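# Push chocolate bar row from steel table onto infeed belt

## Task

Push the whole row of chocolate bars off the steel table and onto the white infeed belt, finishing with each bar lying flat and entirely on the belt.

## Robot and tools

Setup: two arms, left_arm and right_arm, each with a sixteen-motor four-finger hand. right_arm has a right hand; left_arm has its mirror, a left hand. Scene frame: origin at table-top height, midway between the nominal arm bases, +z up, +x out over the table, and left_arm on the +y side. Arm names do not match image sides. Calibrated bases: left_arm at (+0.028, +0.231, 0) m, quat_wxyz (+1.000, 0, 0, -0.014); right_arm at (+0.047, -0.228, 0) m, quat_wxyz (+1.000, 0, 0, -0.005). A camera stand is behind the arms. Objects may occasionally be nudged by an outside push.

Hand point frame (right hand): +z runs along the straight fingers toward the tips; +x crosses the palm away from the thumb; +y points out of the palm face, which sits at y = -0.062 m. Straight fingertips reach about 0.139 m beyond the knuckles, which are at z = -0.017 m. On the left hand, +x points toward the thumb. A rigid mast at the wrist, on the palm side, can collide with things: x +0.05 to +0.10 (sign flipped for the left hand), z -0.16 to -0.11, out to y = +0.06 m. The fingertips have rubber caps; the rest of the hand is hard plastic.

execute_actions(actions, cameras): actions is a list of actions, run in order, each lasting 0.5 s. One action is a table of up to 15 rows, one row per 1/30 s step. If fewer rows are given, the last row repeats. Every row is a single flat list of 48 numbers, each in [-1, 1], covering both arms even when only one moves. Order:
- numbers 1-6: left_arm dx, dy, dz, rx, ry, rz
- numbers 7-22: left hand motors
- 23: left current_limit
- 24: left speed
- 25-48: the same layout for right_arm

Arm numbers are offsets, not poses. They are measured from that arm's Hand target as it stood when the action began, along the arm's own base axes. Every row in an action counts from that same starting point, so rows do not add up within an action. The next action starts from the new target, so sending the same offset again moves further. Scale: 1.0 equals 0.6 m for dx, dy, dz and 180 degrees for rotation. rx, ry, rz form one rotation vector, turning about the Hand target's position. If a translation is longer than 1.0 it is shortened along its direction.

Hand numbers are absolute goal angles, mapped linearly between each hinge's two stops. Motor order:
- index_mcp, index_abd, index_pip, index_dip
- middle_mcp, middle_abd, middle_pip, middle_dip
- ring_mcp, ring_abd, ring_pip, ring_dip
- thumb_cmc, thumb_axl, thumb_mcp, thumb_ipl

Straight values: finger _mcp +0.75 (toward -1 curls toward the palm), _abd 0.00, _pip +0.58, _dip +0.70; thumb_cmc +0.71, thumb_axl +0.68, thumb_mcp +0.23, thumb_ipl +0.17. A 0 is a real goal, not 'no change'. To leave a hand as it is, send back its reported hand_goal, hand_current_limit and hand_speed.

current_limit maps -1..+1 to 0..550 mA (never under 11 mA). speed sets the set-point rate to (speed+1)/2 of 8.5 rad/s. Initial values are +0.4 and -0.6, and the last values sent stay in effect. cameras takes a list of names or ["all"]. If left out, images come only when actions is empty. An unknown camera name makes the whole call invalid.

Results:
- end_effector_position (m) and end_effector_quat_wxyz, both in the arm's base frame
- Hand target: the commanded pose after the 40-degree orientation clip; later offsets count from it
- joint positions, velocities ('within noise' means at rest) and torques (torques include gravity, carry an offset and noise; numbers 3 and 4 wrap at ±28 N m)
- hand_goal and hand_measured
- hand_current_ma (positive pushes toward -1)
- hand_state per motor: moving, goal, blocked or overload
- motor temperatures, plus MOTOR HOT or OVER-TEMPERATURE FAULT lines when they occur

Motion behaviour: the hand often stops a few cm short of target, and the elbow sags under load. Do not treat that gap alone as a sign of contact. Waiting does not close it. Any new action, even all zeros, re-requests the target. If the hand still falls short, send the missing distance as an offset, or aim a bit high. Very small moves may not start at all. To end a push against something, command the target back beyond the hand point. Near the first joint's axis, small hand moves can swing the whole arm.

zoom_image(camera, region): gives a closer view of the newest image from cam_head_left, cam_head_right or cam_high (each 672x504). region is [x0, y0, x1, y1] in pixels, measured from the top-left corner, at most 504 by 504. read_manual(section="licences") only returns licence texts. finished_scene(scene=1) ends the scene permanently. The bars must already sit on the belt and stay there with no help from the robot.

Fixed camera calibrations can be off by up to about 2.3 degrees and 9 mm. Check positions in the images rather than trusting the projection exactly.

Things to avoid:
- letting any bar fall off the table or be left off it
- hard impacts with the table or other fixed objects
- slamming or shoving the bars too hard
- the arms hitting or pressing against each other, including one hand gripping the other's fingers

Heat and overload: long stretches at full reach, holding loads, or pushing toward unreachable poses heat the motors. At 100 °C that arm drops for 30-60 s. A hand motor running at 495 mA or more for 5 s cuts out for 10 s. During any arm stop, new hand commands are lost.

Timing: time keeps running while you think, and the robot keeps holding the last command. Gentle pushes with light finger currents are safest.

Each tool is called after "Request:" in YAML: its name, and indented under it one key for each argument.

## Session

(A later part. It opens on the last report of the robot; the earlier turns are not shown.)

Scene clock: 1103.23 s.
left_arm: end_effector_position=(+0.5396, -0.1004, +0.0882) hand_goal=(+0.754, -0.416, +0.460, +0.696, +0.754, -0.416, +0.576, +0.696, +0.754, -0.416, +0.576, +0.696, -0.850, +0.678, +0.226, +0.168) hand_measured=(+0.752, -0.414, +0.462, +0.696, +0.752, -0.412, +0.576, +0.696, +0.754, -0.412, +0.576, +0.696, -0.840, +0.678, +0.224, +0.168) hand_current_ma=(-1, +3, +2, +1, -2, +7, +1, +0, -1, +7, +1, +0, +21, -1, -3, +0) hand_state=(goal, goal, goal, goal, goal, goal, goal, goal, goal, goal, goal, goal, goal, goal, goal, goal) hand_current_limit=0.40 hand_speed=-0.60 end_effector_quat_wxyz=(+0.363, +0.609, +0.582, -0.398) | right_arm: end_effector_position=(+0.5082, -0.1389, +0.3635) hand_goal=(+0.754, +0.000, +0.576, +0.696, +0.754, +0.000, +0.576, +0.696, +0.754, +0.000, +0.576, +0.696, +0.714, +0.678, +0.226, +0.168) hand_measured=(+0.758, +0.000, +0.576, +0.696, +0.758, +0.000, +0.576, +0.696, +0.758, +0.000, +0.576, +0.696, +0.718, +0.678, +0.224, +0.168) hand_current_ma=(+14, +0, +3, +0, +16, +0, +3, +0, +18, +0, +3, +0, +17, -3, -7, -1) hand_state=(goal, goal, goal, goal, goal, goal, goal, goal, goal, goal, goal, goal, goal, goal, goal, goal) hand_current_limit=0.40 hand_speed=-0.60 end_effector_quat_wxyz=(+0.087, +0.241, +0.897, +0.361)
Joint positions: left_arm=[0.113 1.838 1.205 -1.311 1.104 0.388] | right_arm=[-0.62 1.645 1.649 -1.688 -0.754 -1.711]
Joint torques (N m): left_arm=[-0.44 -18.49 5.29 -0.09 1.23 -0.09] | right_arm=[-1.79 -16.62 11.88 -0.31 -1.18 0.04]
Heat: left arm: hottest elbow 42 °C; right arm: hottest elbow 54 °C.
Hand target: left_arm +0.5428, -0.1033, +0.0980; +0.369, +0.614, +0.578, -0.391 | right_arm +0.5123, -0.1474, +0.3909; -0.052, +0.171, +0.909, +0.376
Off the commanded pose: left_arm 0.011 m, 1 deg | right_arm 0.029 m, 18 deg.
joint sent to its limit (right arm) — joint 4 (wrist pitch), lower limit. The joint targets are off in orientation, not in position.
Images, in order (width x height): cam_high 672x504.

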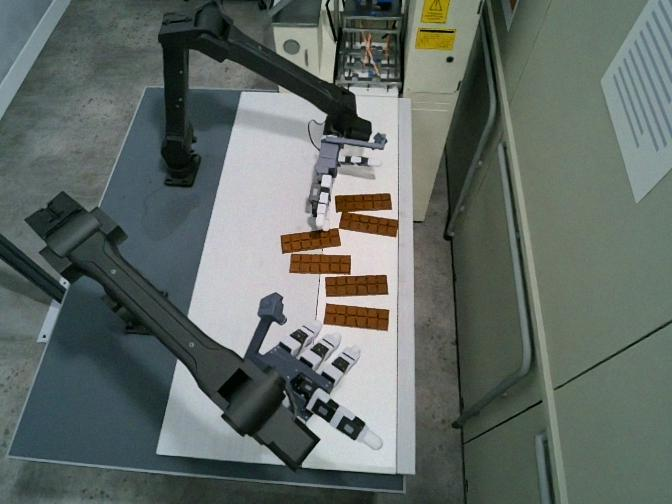

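Request:
execute_actions:
  actions:
    - [[0.006,0.018,-0.014,0,0,0,0.754,-0.417,0.459,0.696,0.754,-0.417,0.576,0.696,0.754,-0.417,0.576,0.696,-0.85,0.678,0.226,0.168,0.4,-0.6,0,0,0,0,0,0,0.754,0,0.576,0.696,0.754,0,0.576,0.696,0.754,0,0.576,0.696,0.714,0.678,0.226,0.168,0.4,-0.6]]
    - [[0,-0.025,-0.002,0,0,0,0.754,-0.417,0.459,0.696,0.754,-0.417,0.576,0.696,0.754,-0.417,0.576,0.696,-0.85,0.678,0.226,0.168,0.4,-0.6,0,0,0,0,0,0,0.754,0,0.576,0.696,0.754,0,0.576,0.696,0.754,0,0.576,0.696,0.714,0.678,0.226,0.168,0.4,-0.6]]
    - [[0,-0.025,0,0,0,0,0.754,-0.417,0.459,0.696,0.754,-0.417,0.576,0.696,0.754,-0.417,0.576,0.696,-0.85,0.678,0.226,0.168,0.4,-0.6,0,0,0,0,0,0,0.754,0,0.576,0.696,0.754,0,0.576,0.696,0.754,0,0.576,0.696,0.714,0.678,0.226,0.168,0.4,-0.6]]
  cameras: ["cam_high"]

Request:
zoom_image:
  camera: "cam_high"
  region: [250, 160, 420, 300]

Scene clock: 1116.47 s.
left_arm: end_effector_position=(+0.5476, -0.1180, +0.0851) hand_goal=(+0.754, -0.416, +0.460, +0.696, +0.754, -0.416, +0.576, +0.696, +0.754, -0.416, +0.576, +0.696, -0.850, +0.678, +0.226, +0.168) hand_measured=(+0.752, -0.428, +0.460, +0.696, +0.752, -0.412, +0.576, +0.696, +0.754, -0.412, +0.576, +0.696, -0.840, +0.678, +0.224, +0.168) hand_current_ma=(-3, -21, +1, +1, -2, +7, +1, +0, -1, +7, +1, +0, +21, -1, -3, +0) hand_state=(goal, goal, goal, goal, goal, goal, goal, goal, goal, goal, goal, goal, goal, goal, goal, goal) hand_current_limit=0.40 hand_speed=-0.60 end_effector_quat_wxyz=(+0.369, +0.610, +0.580, -0.394) | right_arm: end_effector_position=(+0.5082, -0.1389, +0.3635) hand_goal=(+0.754, +0.000, +0.576, +0.696, +0.754, +0.000, +0.576, +0.696, +0.754, +0.000, +0.576, +0.696, +0.714, +0.678, +0.226, +0.168) hand_measured=(+0.758, +0.000, +0.576, +0.696, +0.758, +0.000, +0.576, +0.696, +0.758, +0.000, +0.576, +0.696, +0.718, +0.678, +0.224, +0.168) hand_current_ma=(+14, +0, +3, +0, +16, +0, +3, +0, +18, +0, +3, +0, +17, -3, -7, -1) hand_state=(goal, goal, goal, goal, goal, goal, goal, goal, goal, goal, goal, goal, goal, goal, goal, goal) hand_current_limit=0.40 hand_speed=-0.60 end_effector_quat_wxyz=(+0.087, +0.241, +0.897, +0.361)
Joint positions: left_arm=[0.074 1.837 1.196 -1.209 1.122 0.301] | right_arm=[-0.62 1.645 1.649 -1.688 -0.754 -1.711]
Joint torques (N m): left_arm=[-0.62 -18.2 4.72 0.14 1.03 -0.09] | right_arm=[-1.79 -16.56 11.89 -0.32 -1.18 0.04]
Heat: left arm: hottest elbow 42 °C; right arm: hottest elbow 54 °C.
Hand target: left_arm +0.5465, -0.1224, +0.0886; +0.369, +0.614, +0.578, -0.391 | right_arm +0.5123, -0.1474, +0.3909; -0.052, +0.171, +0.909, +0.376
Off the commanded pose: left_arm 0.006 m, 1 deg | right_arm 0.029 m, 18 deg.
joint sent to its limit (right arm) — joint 4 (wrist pitch), lower limit. The joint targets are off in orientation, not in position.
Images, in order (width x height): cam_high 672x504.

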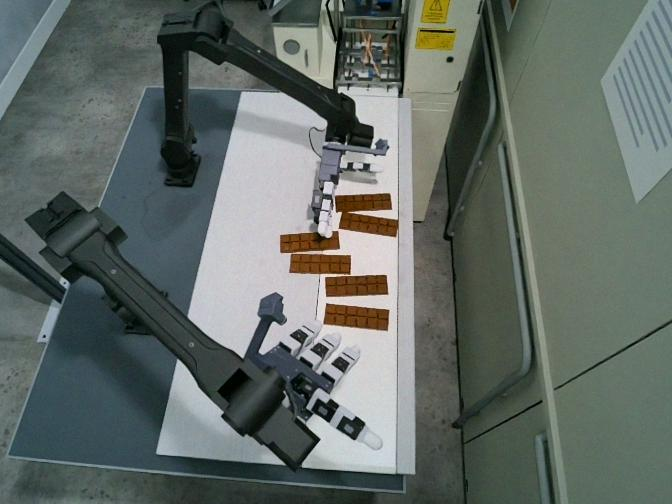

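Scaled by 2.965.

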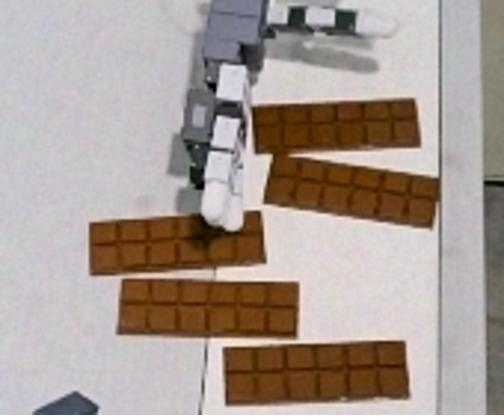

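Request:
execute_actions:
  actions:
    - [[0,0.05,0,0,0,0,0.754,-0.417,0.459,0.696,0.754,-0.417,0.576,0.696,0.754,-0.417,0.576,0.696,-0.85,0.678,0.226,0.168,0.4,-0.6,0,0,0,0,0,0,0.754,0,0.576,0.696,0.754,0,0.576,0.696,0.754,0,0.576,0.696,0.714,0.678,0.226,0.168,0.4,-0.6]]
    - [[0.005,0,-0.018,0,0,0,0.754,-0.417,0.459,0.696,0.754,-0.417,0.576,0.696,0.754,-0.417,0.576,0.696,-0.85,0.678,0.226,0.168,0.4,-0.6,0,0,0,0,0,0,0.754,0,0.576,0.696,0.754,0,0.576,0.696,0.754,0,0.576,0.696,0.714,0.678,0.226,0.168,0.4,-0.6]]
  cameras: ["cam_high"]

Request:
zoom_image:
  camera: "cam_high"
  region: [250, 160, 420, 300]

Scene clock: 1138.57 s.
left_arm: end_effector_position=(+0.5391, -0.0951, +0.0828) hand_goal=(+0.754, -0.416, +0.460, +0.696, +0.754, -0.416, +0.576, +0.696, +0.754, -0.416, +0.576, +0.696, -0.850, +0.678, +0.226, +0.168) hand_measured=(+0.756, -0.430, +0.458, +0.696, +0.752, -0.412, +0.576, +0.696, +0.754, -0.412, +0.576, +0.696, -0.840, +0.678, +0.224, +0.168) hand_current_ma=(+2, -28, -3, +0, -2, +7, +1, +0, -1, +7, +1, +0, +21, -1, -3, +0) hand_state=(goal, goal, goal, goal, goal, goal, goal, goal, goal, goal, goal, goal, goal, goal, goal, goal) hand_current_limit=0.40 hand_speed=-0.60 end_effector_quat_wxyz=(+0.369, +0.608, +0.581, -0.396) | right_arm: end_effector_position=(+0.5082, -0.1389, +0.3635) hand_goal=(+0.754, +0.000, +0.576, +0.696, +0.754, +0.000, +0.576, +0.696, +0.754, +0.000, +0.576, +0.696, +0.714, +0.678, +0.226, +0.168) hand_measured=(+0.758, +0.000, +0.576, +0.696, +0.758, +0.000, +0.576, +0.696, +0.758, +0.000, +0.576, +0.696, +0.718, +0.678, +0.224, +0.168) hand_current_ma=(+14, +0, +3, +0, +16, +0, +3, +0, +18, +0, +3, +0, +17, -3, -7, -1) hand_state=(goal, goal, goal, goal, goal, goal, goal, goal, goal, goal, goal, goal, goal, goal, goal, goal) hand_current_limit=0.40 hand_speed=-0.60 end_effector_quat_wxyz=(+0.087, +0.241, +0.897, +0.361)
Joint positions: left_arm=[0.125 1.847 1.196 -1.301 1.109 0.408] | right_arm=[-0.62 1.645 1.649 -1.688 -0.754 -1.711]
Joint torques (N m): left_arm=[0.5 -14.56 6.91 -0.38 0.68 0.17] | right_arm=[-1.79 -16.5 11.88 -0.32 -1.19 0.04]
Heat: left arm: hottest elbow 41 °C; right arm: hottest elbow 54 °C.
Hand target: left_arm +0.5495, -0.0925, +0.0778; +0.369, +0.614, +0.578, -0.391 | right_arm +0.5123, -0.1474, +0.3909; -0.052, +0.171, +0.909, +0.376
Off the commanded pose: left_arm 0.012 m, 1 deg | right_arm 0.029 m, 18 deg.
joint sent to its limit (right arm) — joint 4 (wrist pitch), lower limit. The joint targets are off in orientation, not in position.
Images, in order (width x height): cam_high 672x504.

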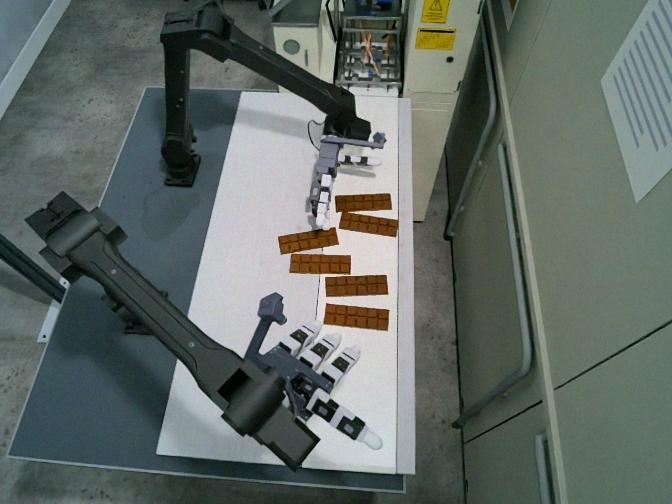

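Scaled by 2.965.

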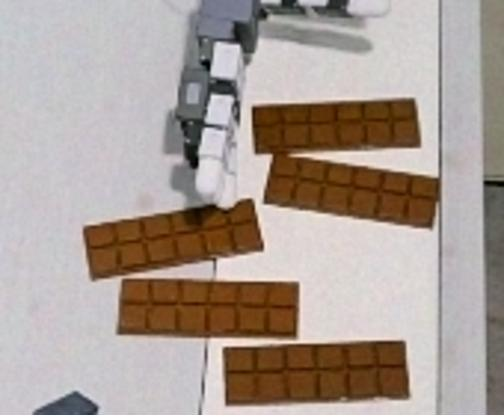

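Request:
execute_actions:
  actions:
    - [[0.02,-0.04,0,0,0,0,0.754,-0.417,0.459,0.696,0.754,-0.417,0.576,0.696,0.754,-0.417,0.576,0.696,-0.85,0.678,0.226,0.168,0.4,-0.6,0,0,0,0,0,0,0.754,0,0.576,0.696,0.754,0,0.576,0.696,0.754,0,0.576,0.696,0.714,0.678,0.226,0.168,0.4,-0.6]]
    - [[0.01,-0.04,0,0,0,0,0.754,-0.417,0.459,0.696,0.754,-0.417,0.576,0.696,0.754,-0.417,0.576,0.696,-0.85,0.678,0.226,0.168,0.4,-0.6,0,0,0,0,0,0,0.754,0,0.576,0.696,0.754,0,0.576,0.696,0.754,0,0.576,0.696,0.714,0.678,0.226,0.168,0.4,-0.6]]
  cameras: ["cam_high"]

Request:
zoom_image:
  camera: "cam_high"
  region: [250, 160, 420, 300]

Scene clock: 1150.37 s.
left_arm: end_effector_position=(+0.5582, -0.1352, +0.0817) hand_goal=(+0.754, -0.416, +0.460, +0.696, +0.754, -0.416, +0.576, +0.696, +0.754, -0.416, +0.576, +0.696, -0.850, +0.678, +0.226, +0.168) hand_measured=(+0.776, -0.432, +0.468, +0.698, +0.752, -0.412, +0.576, +0.696, +0.754, -0.412, +0.576, +0.696, -0.840, +0.678, +0.224, +0.168) hand_current_ma=(+59, -34, +14, +3, -2, +7, +1, +0, -1, +7, +1, +0, +21, -1, -3, +0) hand_state=(blocked, goal, goal, goal, goal, goal, goal, goal, goal, goal, goal, goal, goal, goal, goal, goal) hand_current_limit=0.40 hand_speed=-0.60 end_effector_quat_wxyz=(+0.371, +0.602, +0.582, -0.400) | right_arm: end_effector_position=(+0.5082, -0.1389, +0.3635) hand_goal=(+0.754, +0.000, +0.576, +0.696, +0.754, +0.000, +0.576, +0.696, +0.754, +0.000, +0.576, +0.696, +0.714, +0.678, +0.226, +0.168) hand_measured=(+0.758, +0.000, +0.576, +0.696, +0.758, +0.000, +0.576, +0.696, +0.758, +0.000, +0.576, +0.696, +0.718, +0.678, +0.224, +0.168) hand_current_ma=(+14, +0, +3, +0, +16, +0, +3, +0, +18, +0, +3, +0, +17, -3, -7, -1) hand_state=(goal, goal, goal, goal, goal, goal, goal, goal, goal, goal, goal, goal, goal, goal, goal, goal) hand_current_limit=0.40 hand_speed=-0.60 end_effector_quat_wxyz=(+0.087, +0.241, +0.897, +0.361)
Joint positions: left_arm=[0.038 1.851 1.208 -1.134 1.146 0.205] | right_arm=[-0.62 1.645 1.649 -1.688 -0.754 -1.711]
Joint torques (N m): left_arm=[-0.91 -15.68 6.72 0.68 0.37 -0.02] | right_arm=[-1.79 -16.56 11.86 -0.31 -1.19 0.04]
Motor temperatures (°C): left_arm=[30 33 41 26 30 26] | right_arm=[31 36 55 30 36 27]
Heat: left arm: hottest elbow 41 °C; right arm: hottest elbow 55 °C.
Hand target: left_arm +0.5675, -0.1404, +0.0777; +0.369, +0.614, +0.578, -0.391 | right_arm +0.5123, -0.1474, +0.3909; -0.052, +0.171, +0.909, +0.376
Off the commanded pose: left_arm 0.011 m, 2 deg | right_arm 0.029 m, 18 deg.
joint sent to its limit (right arm) — joint 4 (wrist pitch), lower limit. The joint targets are off in orientation, not in position.
Images, in order (width x height): cam_high 672x504.

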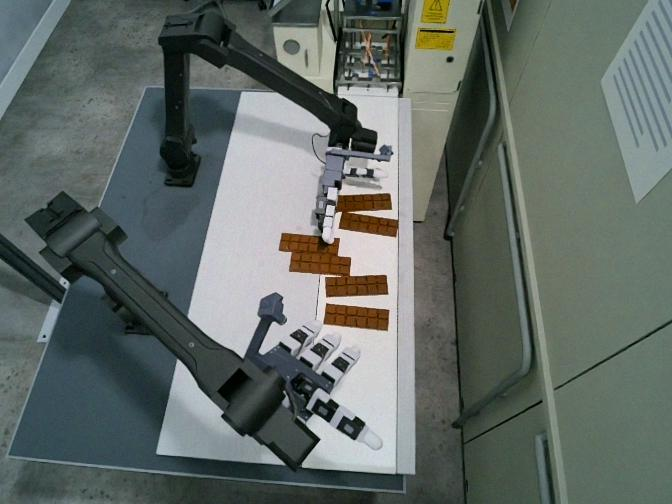

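Scaled by 2.965.

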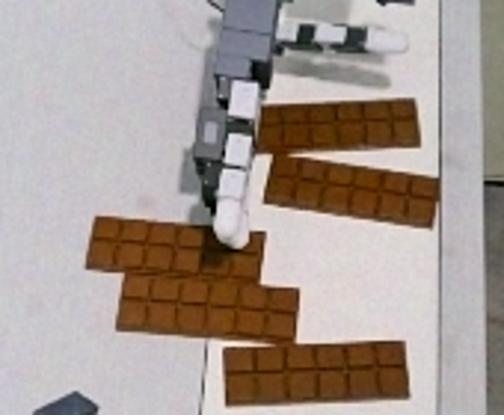

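Request:
execute_actions:
  actions:
    - [[0,0,0.07,0,0,0,0.754,-0.417,0.459,0.696,0.754,-0.417,0.576,0.696,0.754,-0.417,0.576,0.696,-0.85,0.678,0.226,0.168,0.4,-0.6,0,0,0,0,0,0,0.754,0,0.576,0.696,0.754,0,0.576,0.696,0.754,0,0.576,0.696,0.714,0.678,0.226,0.168,0.4,-0.6]]
    - [[0.08,0.065,0.025,0,0,0,0.754,-0.417,0.459,0.696,0.754,-0.417,0.576,0.696,0.754,-0.417,0.576,0.696,-0.85,0.678,0.226,0.168,0.4,-0.6,0,0,0,0,0,0,0.754,0,0.576,0.696,0.754,0,0.576,0.696,0.754,0,0.576,0.696,0.714,0.678,0.226,0.168,0.4,-0.6]]
    - [[0.07,0.06,-0.02,0,0,0,0.754,-0.417,0.459,0.696,0.754,-0.417,0.576,0.696,0.754,-0.417,0.576,0.696,-0.85,0.678,0.226,0.168,0.4,-0.6,0,0,0,0,0,0,0.754,0,0.576,0.696,0.754,0,0.576,0.696,0.754,0,0.576,0.696,0.714,0.678,0.226,0.168,0.4,-0.6]]
  cameras: ["cam_high"]

Request:
zoom_image:
  camera: "cam_high"
  region: [250, 160, 420, 300]

Scene clock: 1164.67 s.
left_arm: end_effector_position=(+0.6450, -0.0649, +0.1112) hand_goal=(+0.754, -0.416, +0.460, +0.696, +0.754, -0.416, +0.576, +0.696, +0.754, -0.416, +0.576, +0.696, -0.850, +0.678, +0.226, +0.168) hand_measured=(+0.754, -0.414, +0.462, +0.698, +0.754, -0.412, +0.576, +0.696, +0.754, -0.412, +0.576, +0.696, -0.840, +0.678, +0.224, +0.168) hand_current_ma=(+0, +3, +3, +3, -1, +7, +1, +0, -1, +7, +1, +0, +21, -1, -3, +0) hand_state=(goal, goal, goal, goal, goal, goal, goal, goal, goal, goal, goal, goal, goal, goal, goal, goal) hand_current_limit=0.40 hand_speed=-0.60 end_effector_quat_wxyz=(+0.364, +0.605, +0.586, -0.399) | right_arm: end_effector_position=(+0.5082, -0.1389, +0.3635) hand_goal=(+0.754, +0.000, +0.576, +0.696, +0.754, +0.000, +0.576, +0.696, +0.754, +0.000, +0.576, +0.696, +0.714, +0.678, +0.226, +0.168) hand_measured=(+0.758, +0.000, +0.576, +0.696, +0.758, +0.000, +0.576, +0.696, +0.758, +0.000, +0.576, +0.696, +0.718, +0.678, +0.224, +0.168) hand_current_ma=(+14, +0, +3, +0, +16, +0, +3, +0, +18, +0, +3, +0, +17, -3, -7, -1) hand_state=(goal, goal, goal, goal, goal, goal, goal, goal, goal, goal, goal, goal, goal, goal, goal, goal) hand_current_limit=0.40 hand_speed=-0.60 end_effector_quat_wxyz=(+0.087, +0.241, +0.897, +0.361)
Joint positions: left_arm=[0.153 2.061 1.633 -1.575 1.093 0.449] | right_arm=[-0.62 1.645 1.649 -1.688 -0.754 -1.711]
Joint torques (N m): left_arm=[0.26 -20.42 8.75 -1.22 1.01 0.11] | right_arm=[-1.79 -16.5 11.88 -0.32 -1.18 0.04]
Motor temperatures (°C): left_arm=[30 33 41 26 30 26] | right_arm=[31 36 55 30 36 27]
Heat: left arm: hottest elbow 41 °C; right arm: hottest elbow 55 °C.
Hand target: left_arm +0.6574, -0.0654, +0.1227; +0.369, +0.614, +0.578, -0.391 | right_arm +0.5123, -0.1474, +0.3909; -0.052, +0.171, +0.909, +0.376
Off the commanded pose: left_arm 0.017 m, 2 deg | right_arm 0.029 m, 18 deg.
joint sent to its limit (right arm) — joint 4 (wrist pitch), lower limit. The joint targets are off in orientation, not in position.
Images, in order (width x height): cam_high 672x504.

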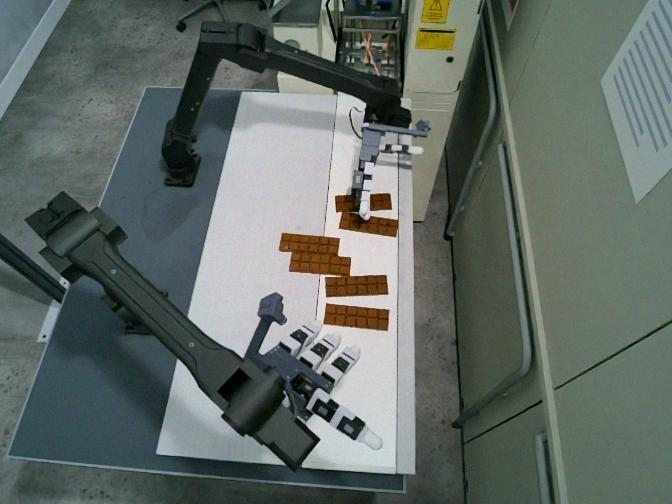

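Scaled by 2.965.

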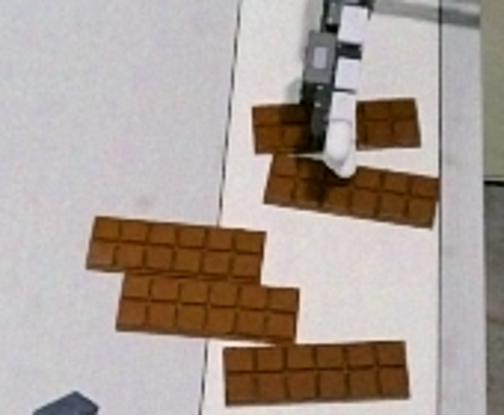

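Request:
execute_actions:
  actions:
    - [[0.005,-0.013,0,0,0,0,0.754,-0.28,0.459,0.696,0.754,-0.417,0.576,0.696,0.754,-0.417,0.576,0.696,-0.85,0.678,0.226,0.168,0.4,-0.6,0,0,0,0,0,0,0.754,0,0.576,0.696,0.754,0,0.576,0.696,0.754,0,0.576,0.696,0.714,0.678,0.226,0.168,0.4,-0.6]]
    - [[0,0,-0.02,0,0,0,0.754,-0.28,0.459,0.696,0.754,-0.417,0.576,0.696,0.754,-0.417,0.576,0.696,-0.85,0.678,0.226,0.168,0.4,-0.6,0,0,0,0,0,0,0.754,0,0.576,0.696,0.754,0,0.576,0.696,0.754,0,0.576,0.696,0.714,0.678,0.226,0.168,0.4,-0.6]]
  cameras: ["cam_high"]

Request:
zoom_image:
  camera: "cam_high"
  region: [320, 170, 420, 260]

Scene clock: 1176.60 s.
left_arm: end_effector_position=(+0.6481, -0.0693, +0.1029) hand_goal=(+0.754, -0.280, +0.460, +0.696, +0.754, -0.416, +0.576, +0.696, +0.754, -0.416, +0.576, +0.696, -0.850, +0.678, +0.226, +0.168) hand_measured=(+0.754, -0.278, +0.462, +0.698, +0.754, -0.412, +0.576, +0.696, +0.754, -0.412, +0.576, +0.696, -0.840, +0.678, +0.224, +0.168) hand_current_ma=(+0, +2, +3, +3, -1, +7, +1, +0, -1, +7, +1, +0, +21, -1, -3, +0) hand_state=(goal, goal, goal, goal, goal, goal, goal, goal, goal, goal, goal, goal, goal, goal, goal, goal) hand_current_limit=0.40 hand_speed=-0.60 end_effector_quat_wxyz=(+0.363, +0.606, +0.584, -0.400) | right_arm: end_effector_position=(+0.5082, -0.1389, +0.3635) hand_goal=(+0.754, +0.000, +0.576, +0.696, +0.754, +0.000, +0.576, +0.696, +0.754, +0.000, +0.576, +0.696, +0.714, +0.678, +0.226, +0.168) hand_measured=(+0.758, +0.000, +0.576, +0.696, +0.758, +0.000, +0.576, +0.696, +0.758, +0.000, +0.576, +0.696, +0.718, +0.678, +0.224, +0.168) hand_current_ma=(+14, +0, +3, +0, +16, +0, +3, +0, +18, +0, +3, +0, +17, -3, -7, -1) hand_state=(goal, goal, goal, goal, goal, goal, goal, goal, goal, goal, goal, goal, goal, goal, goal, goal) hand_current_limit=0.40 hand_speed=-0.60 end_effector_quat_wxyz=(+0.087, +0.241, +0.897, +0.361)
Joint positions: left_arm=[0.145 2.079 1.639 -1.562 1.094 0.447] | right_arm=[-0.62 1.645 1.649 -1.688 -0.754 -1.711]
Joint torques (N m): left_arm=[-0.67 -20.89 8.08 -0.18 1.19 -0.07] | right_arm=[-1.79 -16.5 11.88 -0.32 -1.19 0.04]
Motor temperatures (°C): left_arm=[30 33 43 26 30 26] | right_arm=[31 36 55 30 36 27]
Heat: left arm: hottest elbow 43 °C; right arm: hottest elbow 55 °C.
Hand target: left_arm +0.6604, -0.0731, +0.1108; +0.369, +0.614, +0.578, -0.391 | right_arm +0.5123, -0.1474, +0.3909; -0.052, +0.171, +0.909, +0.376
Off the commanded pose: left_arm 0.015 m, 2 deg | right_arm 0.029 m, 18 deg.
joint sent to its limit (right arm) — joint 4 (wrist pitch), lower limit. The joint targets are off in orientation, not in position.
Images, in order (width x height): cam_high 672x504.

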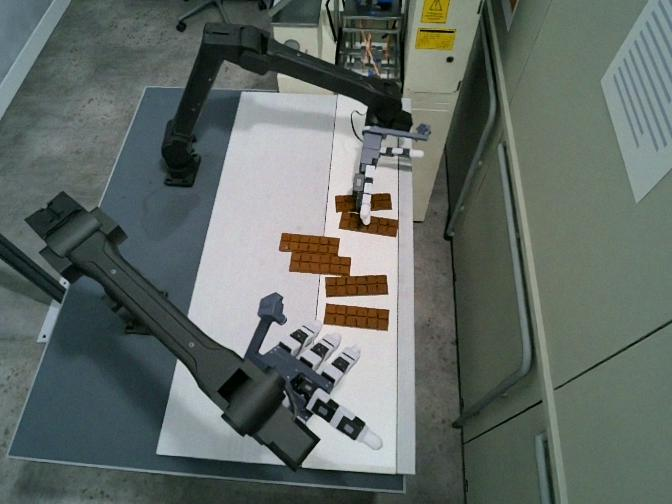

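Scaled by 5.040.

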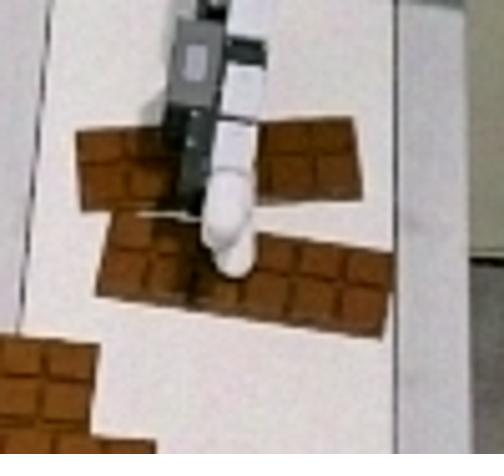

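Request:
execute_actions:
  actions:
    - [[0,0.005,-0.014,0,0,0,0.754,-0.28,0.459,0.696,0.754,-0.417,0.576,0.696,0.754,-0.417,0.576,0.696,-0.85,0.678,0.226,0.168,0.4,-0.6,0,0,0,0,0,0,0.754,0,0.576,0.696,0.754,0,0.576,0.696,0.754,0,0.576,0.696,0.714,0.678,0.226,0.168,0.4,-0.6]]
  cameras: []

Scene clock: 1182.20 s.
left_arm: end_effector_position=(+0.6491, -0.0693, +0.1017) hand_goal=(+0.754, -0.280, +0.460, +0.696, +0.754, -0.416, +0.576, +0.696, +0.754, -0.416, +0.576, +0.696, -0.850, +0.678, +0.226, +0.168) hand_measured=(+0.754, -0.288, +0.462, +0.698, +0.754, -0.412, +0.576, +0.696, +0.754, -0.412, +0.576, +0.696, -0.840, +0.678, +0.224, +0.168) hand_current_ma=(+0, -12, +3, +3, -1, +7, +1, +0, -1, +7, +1, +0, +21, -1, -3, +0) hand_state=(goal, goal, goal, goal, goal, goal, goal, goal, goal, goal, goal, goal, goal, goal, goal, goal) hand_current_limit=0.40 hand_speed=-0.60 end_effector_quat_wxyz=(+0.364, +0.606, +0.583, -0.399) | right_arm: end_effector_position=(+0.5082, -0.1389, +0.3635) hand_goal=(+0.754, +0.000, +0.576, +0.696, +0.754, +0.000, +0.576, +0.696, +0.754, +0.000, +0.576, +0.696, +0.714, +0.678, +0.226, +0.168) hand_measured=(+0.758, +0.000, +0.576, +0.696, +0.758, +0.000, +0.576, +0.696, +0.758, +0.000, +0.576, +0.696, +0.718, +0.678, +0.224, +0.168) hand_current_ma=(+14, +0, +3, +0, +16, +0, +3, +0, +18, +0, +3, +0, +17, -3, -7, -1) hand_state=(goal, goal, goal, goal, goal, goal, goal, goal, goal, goal, goal, goal, goal, goal, goal, goal) hand_current_limit=0.40 hand_speed=-0.60 end_effector_quat_wxyz=(+0.087, +0.241, +0.897, +0.361)
Joint positions: left_arm=[0.145 2.082 1.639 -1.556 1.096 0.447] | right_arm=[-0.62 1.645 1.649 -1.688 -0.754 -1.711]
Joint torques (N m): left_arm=[-0.09 -19.78 7.82 -0.1 1.03 0.05] | right_arm=[-1.79 -16.5 11.89 -0.31 -1.19 0.04]
Motor temperatures (°C): left_arm=[30 33 43 26 31 26] | right_arm=[31 36 55 30 36 27]
Heat: left arm: hottest elbow 43 °C; right arm: hottest elbow 55 °C.
Hand target: left_arm +0.6604, -0.0701, +0.1023; +0.369, +0.614, +0.578, -0.391 | right_arm +0.5123, -0.1474, +0.3909; -0.052, +0.171, +0.909, +0.376
Off the commanded pose: left_arm 0.011 m, 2 deg | right_arm 0.029 m, 18 deg.
joint sent to its limit (right arm) — joint 4 (wrist pitch), lower limit. The joint targets are off in orientation, not in position.
No camera images: "cameras" was empty.

Request:
execute_actions:
  actions:
    - [[0,0,-0.01,0,0,0,0.754,-0.28,0.459,0.696,0.754,-0.417,0.576,0.696,0.754,-0.417,0.576,0.696,-0.85,0.678,0.226,0.168,0.4,-0.6,0,0,0,0,0,0,0.754,0,0.576,0.696,0.754,0,0.576,0.696,0.754,0,0.576,0.696,0.714,0.678,0.226,0.168,0.4,-0.6]]
    - [[-0.03,0,0,0,0,0,0.754,-0.28,0.459,0.696,0.754,-0.417,0.576,0.696,0.754,-0.417,0.576,0.696,-0.85,0.678,0.226,0.168,0.4,-0.6,0,0,0,0,0,0,0.754,0,0.576,0.696,0.754,0,0.576,0.696,0.754,0,0.576,0.696,0.714,0.678,0.226,0.168,0.4,-0.6]]
    - [[-0.03,0,0,0,0,0,0.754,-0.28,0.459,0.696,0.754,-0.417,0.576,0.696,0.754,-0.417,0.576,0.696,-0.85,0.678,0.226,0.168,0.4,-0.6,0,0,0,0,0,0,0.754,0,0.576,0.696,0.754,0,0.576,0.696,0.754,0,0.576,0.696,0.714,0.678,0.226,0.168,0.4,-0.6]]
  cameras: ["cam_high"]

Request:
zoom_image:
  camera: "cam_high"
  region: [320, 170, 420, 260]

Scene clock: 1197.30 s.
left_arm: end_effector_position=(+0.6263, -0.0738, +0.0990) hand_goal=(+0.754, -0.280, +0.460, +0.696, +0.754, -0.416, +0.576, +0.696, +0.754, -0.416, +0.576, +0.696, -0.850, +0.678, +0.226, +0.168) hand_measured=(+0.744, -0.318, +0.458, +0.696, +0.754, -0.412, +0.576, +0.696, +0.754, -0.412, +0.576, +0.696, -0.840, +0.678, +0.224, +0.168) hand_current_ma=(-23, -97, -4, +1, -1, +7, +1, +0, -1, +7, +1, +0, +21, -1, -3, +0) hand_state=(goal, blocked, goal, goal, goal, goal, goal, goal, goal, goal, goal, goal, goal, goal, goal, goal) hand_current_limit=0.40 hand_speed=-0.60 end_effector_quat_wxyz=(+0.371, +0.610, +0.577, -0.396) | right_arm: end_effector_position=(+0.5082, -0.1389, +0.3635) hand_goal=(+0.754, +0.000, +0.576, +0.696, +0.754, +0.000, +0.576, +0.696, +0.754, +0.000, +0.576, +0.696, +0.714, +0.678, +0.226, +0.168) hand_measured=(+0.758, +0.000, +0.576, +0.696, +0.758, +0.000, +0.576, +0.696, +0.758, +0.000, +0.576, +0.696, +0.718, +0.678, +0.224, +0.168) hand_current_ma=(+14, +0, +3, +0, +16, +0, +3, +0, +18, +0, +3, +0, +17, -3, -7, -1) hand_state=(goal, goal, goal, goal, goal, goal, goal, goal, goal, goal, goal, goal, goal, goal, goal, goal) hand_current_limit=0.40 hand_speed=-0.60 end_effector_quat_wxyz=(+0.087, +0.241, +0.897, +0.361)
Joint positions: left_arm=[0.145 2.031 1.537 -1.503 1.103 0.466] | right_arm=[-0.62 1.645 1.649 -1.688 -0.754 -1.711]
Joint torques (N m): left_arm=[0.67 -20.66 4.78 -0.08 0.53 0.05] | right_arm=[-1.85 -16.56 11.89 -0.31 -1.19 0.04]
Motor temperatures (°C): left_arm=[30 34 43 26 31 26] | right_arm=[31 36 55 30 36 27]
Heat: left arm: hottest elbow 43 °C; right arm: hottest elbow 55 °C.
Hand target: left_arm +0.6245, -0.0701, +0.0964; +0.369, +0.614, +0.578, -0.391 | right_arm +0.5123, -0.1474, +0.3909; -0.052, +0.171, +0.909, +0.376
Off the commanded pose: left_arm 0.005 m, 1 deg | right_arm 0.029 m, 18 deg.
joint sent to its limit (right arm) — joint 4 (wrist pitch), lower limit. The joint targets are off in orientation, not in position.
Images, in order (width x height): cam_high 672x504.

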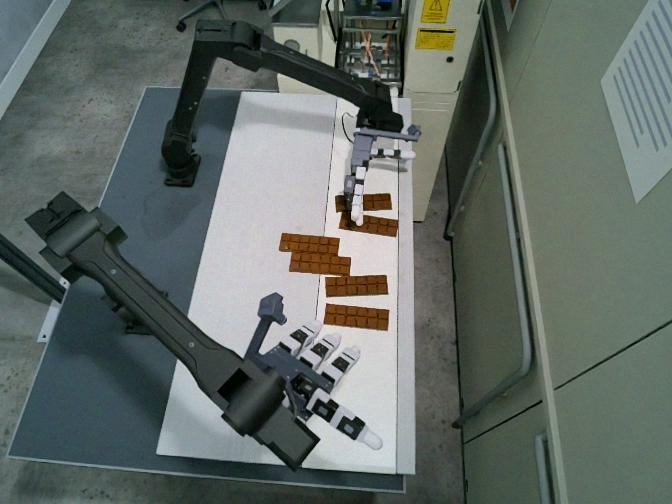

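Scaled by 5.040.

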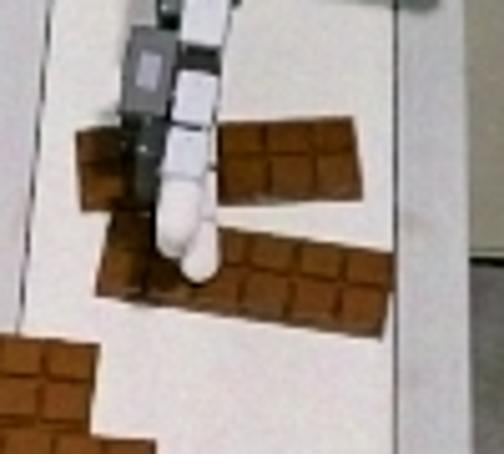

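Request:
execute_actions:
  actions:
    - [[0,0,0.08,0,0,0,0.754,-0.28,0.459,0.696,0.754,-0.417,0.576,0.696,0.754,-0.417,0.576,0.696,-0.85,0.678,0.226,0.168,0.4,-0.6,0,0,0,0,0,0,0.754,0,0.576,0.696,0.754,0,0.576,0.696,0.754,0,0.576,0.696,0.714,0.678,0.226,0.168,0.4,-0.6]]
    - [[0.12,0.005,0,0,0,0,0.754,-0.28,0.459,0.696,0.754,-0.417,0.576,0.696,0.754,-0.417,0.576,0.696,-0.85,0.678,0.226,0.168,0.4,-0.6,0,0,0,0,0,0,0.754,0,0.576,0.696,0.754,0,0.576,0.696,0.754,0,0.576,0.696,0.714,0.678,0.226,0.168,0.4,-0.6]]
    - [[0.13,0.005,0,0,0,0,0.754,-0.28,0.459,0.696,0.754,-0.417,0.576,0.696,0.754,-0.417,0.576,0.696,-0.85,0.678,0.226,0.168,0.4,-0.6,0,0,0,0,0,0,0.754,0,0.576,0.696,0.754,0,0.576,0.696,0.754,0,0.576,0.696,0.714,0.678,0.226,0.168,0.4,-0.6]]
  cameras: ["cam_high", "cam_head_right"]

Request:
zoom_image:
  camera: "cam_high"
  region: [320, 150, 440, 260]

Request:
zoom_image:
  camera: "cam_head_right"
  region: [200, 110, 380, 260]

Scene clock: 1216.83 s.
left_arm: end_effector_position=(+0.7647, -0.0593, +0.1308) hand_goal=(+0.754, -0.280, +0.460, +0.696, +0.754, -0.416, +0.576, +0.696, +0.754, -0.416, +0.576, +0.696, -0.850, +0.678, +0.226, +0.168) hand_measured=(+0.754, -0.278, +0.458, +0.696, +0.754, -0.412, +0.576, +0.696, +0.754, -0.412, +0.576, +0.696, -0.840, +0.678, +0.224, +0.168) hand_current_ma=(+0, +3, -2, +1, +0, +7, +1, +0, +0, +7, +1, +0, +21, -1, -3, +0) hand_state=(goal, goal, goal, goal, goal, goal, goal, goal, goal, goal, goal, goal, goal, goal, goal, goal) hand_current_limit=0.40 hand_speed=-0.60 end_effector_quat_wxyz=(+0.378, +0.601, +0.594, -0.378) | right_arm: end_effector_position=(+0.5082, -0.1389, +0.3635) hand_goal=(+0.754, +0.000, +0.576, +0.696, +0.754, +0.000, +0.576, +0.696, +0.754, +0.000, +0.576, +0.696, +0.714, +0.678, +0.226, +0.168) hand_measured=(+0.758, +0.000, +0.576, +0.696, +0.758, +0.000, +0.576, +0.696, +0.758, +0.000, +0.576, +0.696, +0.718, +0.678, +0.224, +0.168) hand_current_ma=(+14, +0, +3, +0, +16, +0, +3, +0, +18, +0, +3, +0, +17, -3, -7, -1) hand_state=(goal, goal, goal, goal, goal, goal, goal, goal, goal, goal, goal, goal, goal, goal, goal, goal) hand_current_limit=0.40 hand_speed=-0.60 end_effector_quat_wxyz=(+0.087, +0.241, +0.897, +0.361)
Joint positions: left_arm=[0.13 2.322 2.153 -1.679 1.109 0.315] | right_arm=[-0.62 1.645 1.649 -1.688 -0.754 -1.711]
Joint torques (N m): left_arm=[-0.56 -24.53 9.94 -0.88 1.1 -0.09] | right_arm=[-1.73 -16.56 11.88 -0.34 -1.19 0.04]
Motor temperatures (°C): left_arm=[30 35 43 26 30 26] | right_arm=[31 36 55 30 36 27]
Heat: left arm: hottest elbow 43 °C; right arm: hottest elbow 55 °C.
Hand target: left_arm +0.7745, -0.0643, +0.1445; +0.369, +0.614, +0.578, -0.391 | right_arm +0.5123, -0.1474, +0.3909; -0.052, +0.171, +0.909, +0.376
Off the commanded pose: left_arm 0.017 m, 3 deg | right_arm 0.029 m, 18 deg.
joint sent to its limit (left arm) — joint 4 (wrist pitch), lower limit. The joint targets are off in orientation, not in position.
joint sent to its limit (right arm) — joint 4 (wrist pitch), lower limit. The joint targets are off in orientation, not in position.
Images, in order (width x height): cam_head_right 672x504, cam_high 672x504.

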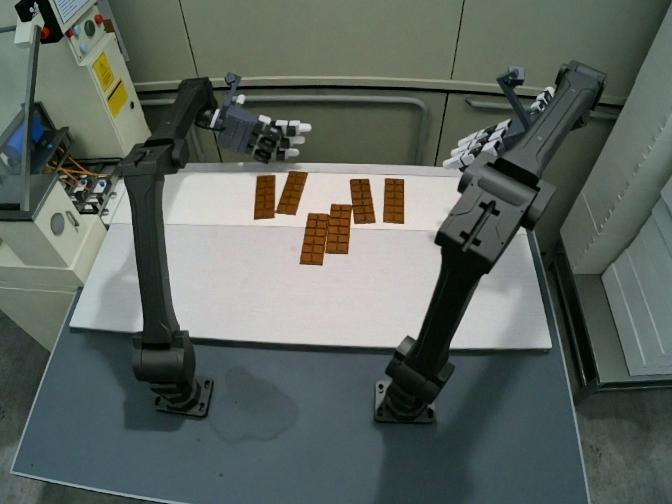

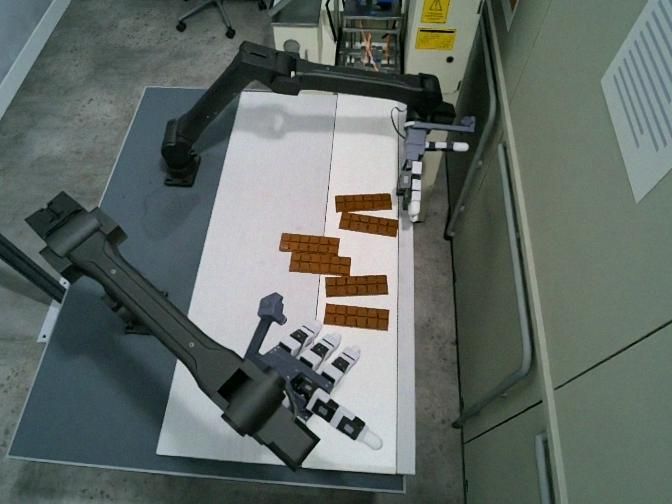

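Scaled by 4.200.

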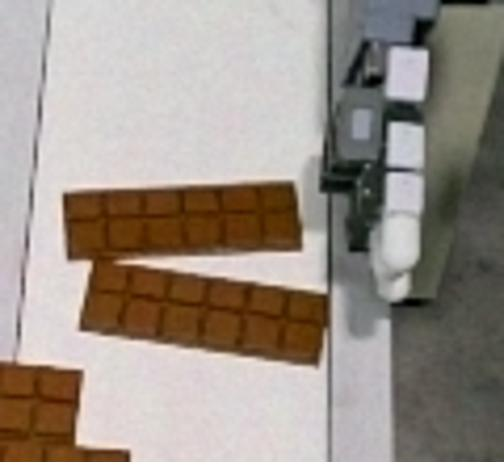

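Scaled by 2.800.

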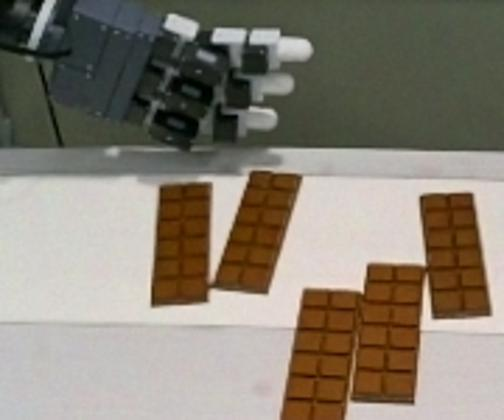

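Request:
execute_actions:
  actions:
    - [[-0.015,0,-0.035,0,0,0,0.754,-0.28,0.459,0.696,0.754,-0.417,0.576,0.696,0.754,-0.417,0.576,0.696,-0.85,0.678,0.226,0.168,0.4,-0.6,0,0,0,0,0,0,0.754,0,0.576,0.696,0.754,0,0.576,0.696,0.754,0,0.576,0.696,0.714,0.678,0.226,0.168,0.4,-0.6]]
    - [[0,0,-0.02,0,0,0,0.754,-0.28,0.459,0.696,0.754,-0.417,0.576,0.696,0.754,-0.417,0.576,0.696,-0.85,0.678,0.226,0.168,0.4,-0.6,0,0,0,0,0,0,0.754,0,0.576,0.696,0.754,0,0.576,0.696,0.754,0,0.576,0.696,0.714,0.678,0.226,0.168,0.4,-0.6]]
  cameras: ["cam_high", "cam_head_right"]

Request:
zoom_image:
  camera: "cam_high"
  region: [320, 150, 440, 260]

Request:
zoom_image:
  camera: "cam_head_right"
  region: [220, 130, 340, 230]

Scene clock: 1233.67 s.
left_arm: end_effector_position=(+0.7651, -0.0606, +0.1125) hand_goal=(+0.754, -0.280, +0.460, +0.696, +0.754, -0.416, +0.576, +0.696, +0.754, -0.416, +0.576, +0.696, -0.850, +0.678, +0.226, +0.168) hand_measured=(+0.754, -0.278, +0.458, +0.696, +0.754, -0.412, +0.576, +0.696, +0.754, -0.412, +0.576, +0.696, -0.840, +0.678, +0.224, +0.168) hand_current_ma=(+0, +3, -2, +1, +0, +7, +1, +0, +0, +7, +1, +0, +21, -1, -3, +0) hand_state=(goal, goal, goal, goal, goal, goal, goal, goal, goal, goal, goal, goal, goal, goal, goal, goal) hand_current_limit=0.40 hand_speed=-0.60 end_effector_quat_wxyz=(+0.377, +0.608, +0.587, -0.379) | right_arm: end_effector_position=(+0.5082, -0.1389, +0.3635) hand_goal=(+0.754, +0.000, +0.576, +0.696, +0.754, +0.000, +0.576, +0.696, +0.754, +0.000, +0.576, +0.696, +0.714, +0.678, +0.226, +0.168) hand_measured=(+0.758, +0.000, +0.576, +0.696, +0.758, +0.000, +0.576, +0.696, +0.758, +0.000, +0.576, +0.696, +0.718, +0.678, +0.224, +0.168) hand_current_ma=(+14, +0, +3, +0, +16, +0, +3, +0, +18, +0, +3, +0, +17, -3, -7, -1) hand_state=(goal, goal, goal, goal, goal, goal, goal, goal, goal, goal, goal, goal, goal, goal, goal, goal) hand_current_limit=0.40 hand_speed=-0.60 end_effector_quat_wxyz=(+0.087, +0.241, +0.897, +0.361)
Joint positions: left_arm=[0.13 2.351 2.153 -1.679 1.105 0.356] | right_arm=[-0.62 1.645 1.649 -1.688 -0.754 -1.711]
Joint torques (N m): left_arm=[-0.26 -25 7.12 -0.96 1.06 0.13] | right_arm=[-1.73 -16.5 11.89 -0.32 -1.19 0.04]
Motor temperatures (°C): left_arm=[30 34 45 26 31 26] | right_arm=[31 36 55 30 36 27]
Heat: left arm: hottest elbow 45 °C; right arm: hottest elbow 55 °C.
Hand target: left_arm +0.7655, -0.0643, +0.1113; +0.369, +0.614, +0.578, -0.391 | right_arm +0.5123, -0.1474, +0.3909; -0.052, +0.171, +0.909, +0.376
Off the commanded pose: left_arm 0.004 m, 2 deg | right_arm 0.029 m, 18 deg.
joint sent to its limit (left arm) — joint 4 (wrist pitch), lower limit. The joint targets still meet the commanded pose.
joint sent to its limit (right arm) — joint 4 (wrist pitch), lower limit. The joint targets are off in orientation, not in position.
Images, in order (width x height): cam_head_right 672x504, cam_high 672x504.

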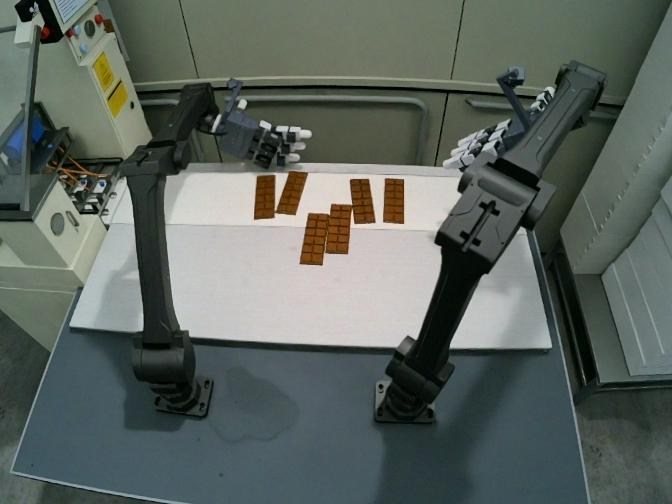

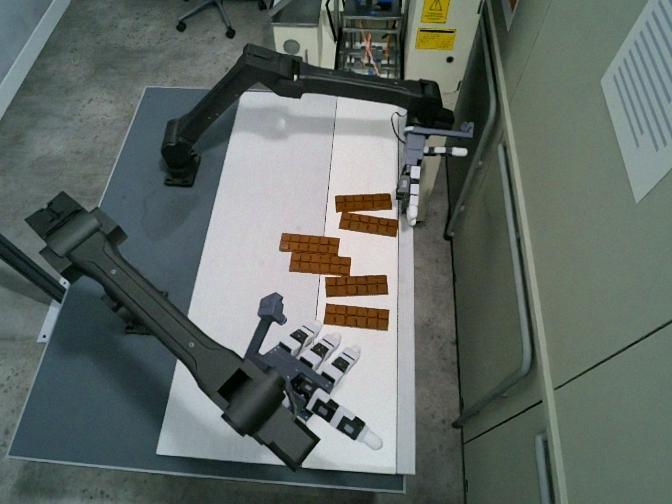

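Scaled by 4.200.

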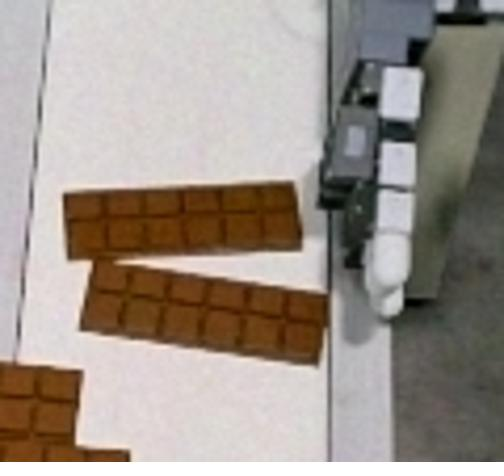

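Scaled by 4.200.

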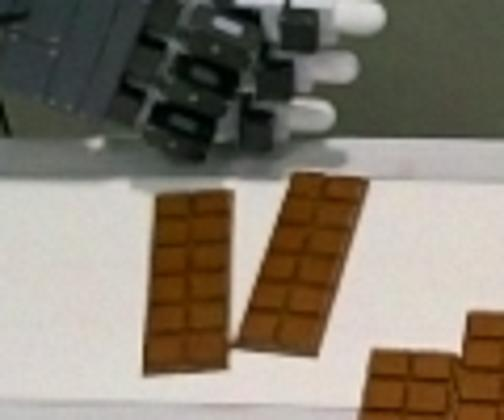

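Request:
execute_actions:
  actions:
    - [[-0.02,0,-0.02,0,0,0,0.754,-0.28,0.459,0.696,0.754,-0.417,0.576,0.696,0.754,-0.417,0.576,0.696,-0.85,0.678,0.226,0.168,0.4,-0.6,0,0,0,0,0,0,0.754,0,0.576,0.696,0.754,0,0.576,0.696,0.754,0,0.576,0.696,0.714,0.678,0.226,0.168,0.4,-0.6]]
    - [[0,0,-0.012,0,0,0,0.754,-0.28,0.459,0.696,0.754,-0.417,0.576,0.696,0.754,-0.417,0.576,0.696,-0.85,0.678,0.226,0.168,0.4,-0.6,0,0,0,0,0,0,0.754,0,0.576,0.696,0.754,0,0.576,0.696,0.754,0,0.576,0.696,0.714,0.678,0.226,0.168,0.4,-0.6]]
  cameras: ["cam_high", "cam_head_right"]

Request:
zoom_image:
  camera: "cam_high"
  region: [320, 150, 440, 260]

Request:
zoom_image:
  camera: "cam_head_right"
  region: [220, 130, 340, 230]

Scene clock: 1241.87 s.
left_arm: end_effector_position=(+0.7567, -0.0636, +0.1005) hand_goal=(+0.754, -0.280, +0.460, +0.696, +0.754, -0.416, +0.576, +0.696, +0.754, -0.416, +0.576, +0.696, -0.850, +0.678, +0.226, +0.168) hand_measured=(+0.752, -0.288, +0.458, +0.696, +0.754, -0.412, +0.576, +0.696, +0.754, -0.412, +0.576, +0.696, -0.840, +0.678, +0.224, +0.168) hand_current_ma=(-1, -15, -2, +1, +0, +7, +1, +0, +0, +7, +1, +0, +21, -1, -3, +0) hand_state=(goal, goal, goal, goal, goal, goal, goal, goal, goal, goal, goal, goal, goal, goal, goal, goal) hand_current_limit=0.40 hand_speed=-0.60 end_effector_quat_wxyz=(+0.376, +0.615, +0.578, -0.383) | right_arm: end_effector_position=(+0.5082, -0.1389, +0.3635) hand_goal=(+0.754, +0.000, +0.576, +0.696, +0.754, +0.000, +0.576, +0.696, +0.754, +0.000, +0.576, +0.696, +0.714, +0.678, +0.226, +0.168) hand_measured=(+0.758, +0.000, +0.576, +0.696, +0.758, +0.000, +0.576, +0.696, +0.758, +0.000, +0.576, +0.696, +0.718, +0.678, +0.224, +0.168) hand_current_ma=(+14, +0, +3, +0, +16, +0, +3, +0, +18, +0, +3, +0, +17, -3, -7, -1) hand_state=(goal, goal, goal, goal, goal, goal, goal, goal, goal, goal, goal, goal, goal, goal, goal, goal) hand_current_limit=0.40 hand_speed=-0.60 end_effector_quat_wxyz=(+0.087, +0.241, +0.897, +0.361)
Joint positions: left_arm=[0.13 2.351 2.115 -1.68 1.104 0.406] | right_arm=[-0.62 1.645 1.649 -1.688 -0.754 -1.711]
Joint torques (N m): left_arm=[0.03 -24.35 5.98 -0.98 0.93 0.13] | right_arm=[-1.79 -16.5 11.88 -0.32 -1.19 0.04]
Motor temperatures (°C): left_arm=[30 34 44 26 31 26] | right_arm=[31 36 55 30 36 27]
Heat: left arm: hottest elbow 44 °C; right arm: hottest elbow 55 °C.
Hand target: left_arm +0.7534, -0.0643, +0.0921; +0.369, +0.614, +0.578, -0.391 | right_arm +0.5123, -0.1474, +0.3909; -0.052, +0.171, +0.909, +0.376
Off the commanded pose: left_arm 0.009 m, 1 deg | right_arm 0.029 m, 18 deg.
joint sent to its limit (left arm) — joint 4 (wrist pitch), lower limit. The joint targets still meet the commanded pose.
joint sent to its limit (right arm) — joint 4 (wrist pitch), lower limit. The joint targets are off in orientation, not in position.
Images, in order (width x height): cam_head_right 672x504, cam_high 672x504.

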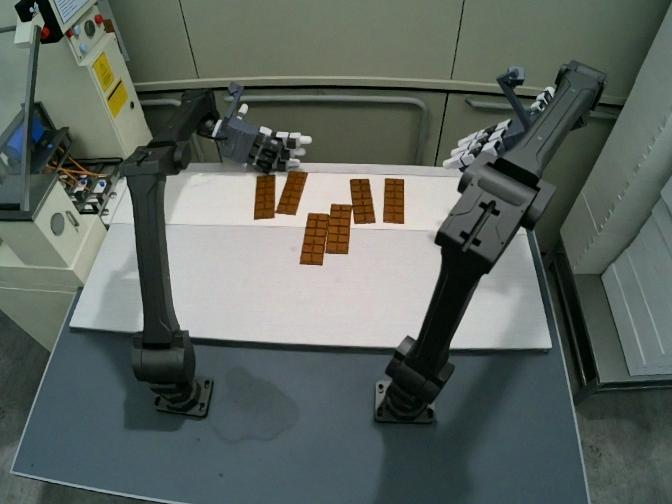

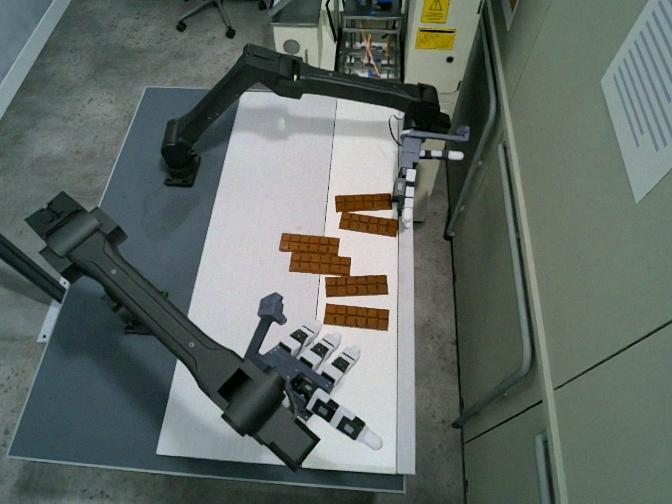

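Scaled by 4.200.

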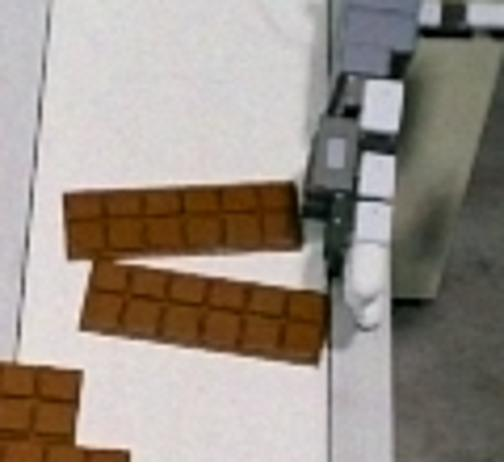

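Scaled by 4.200.

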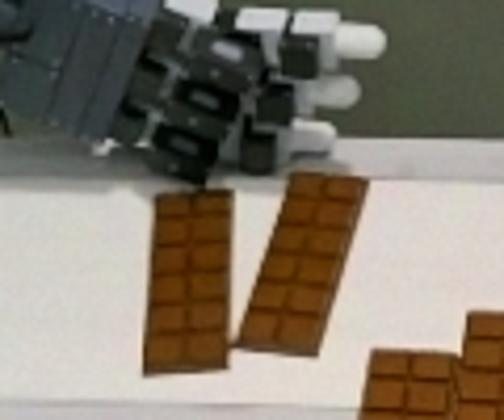

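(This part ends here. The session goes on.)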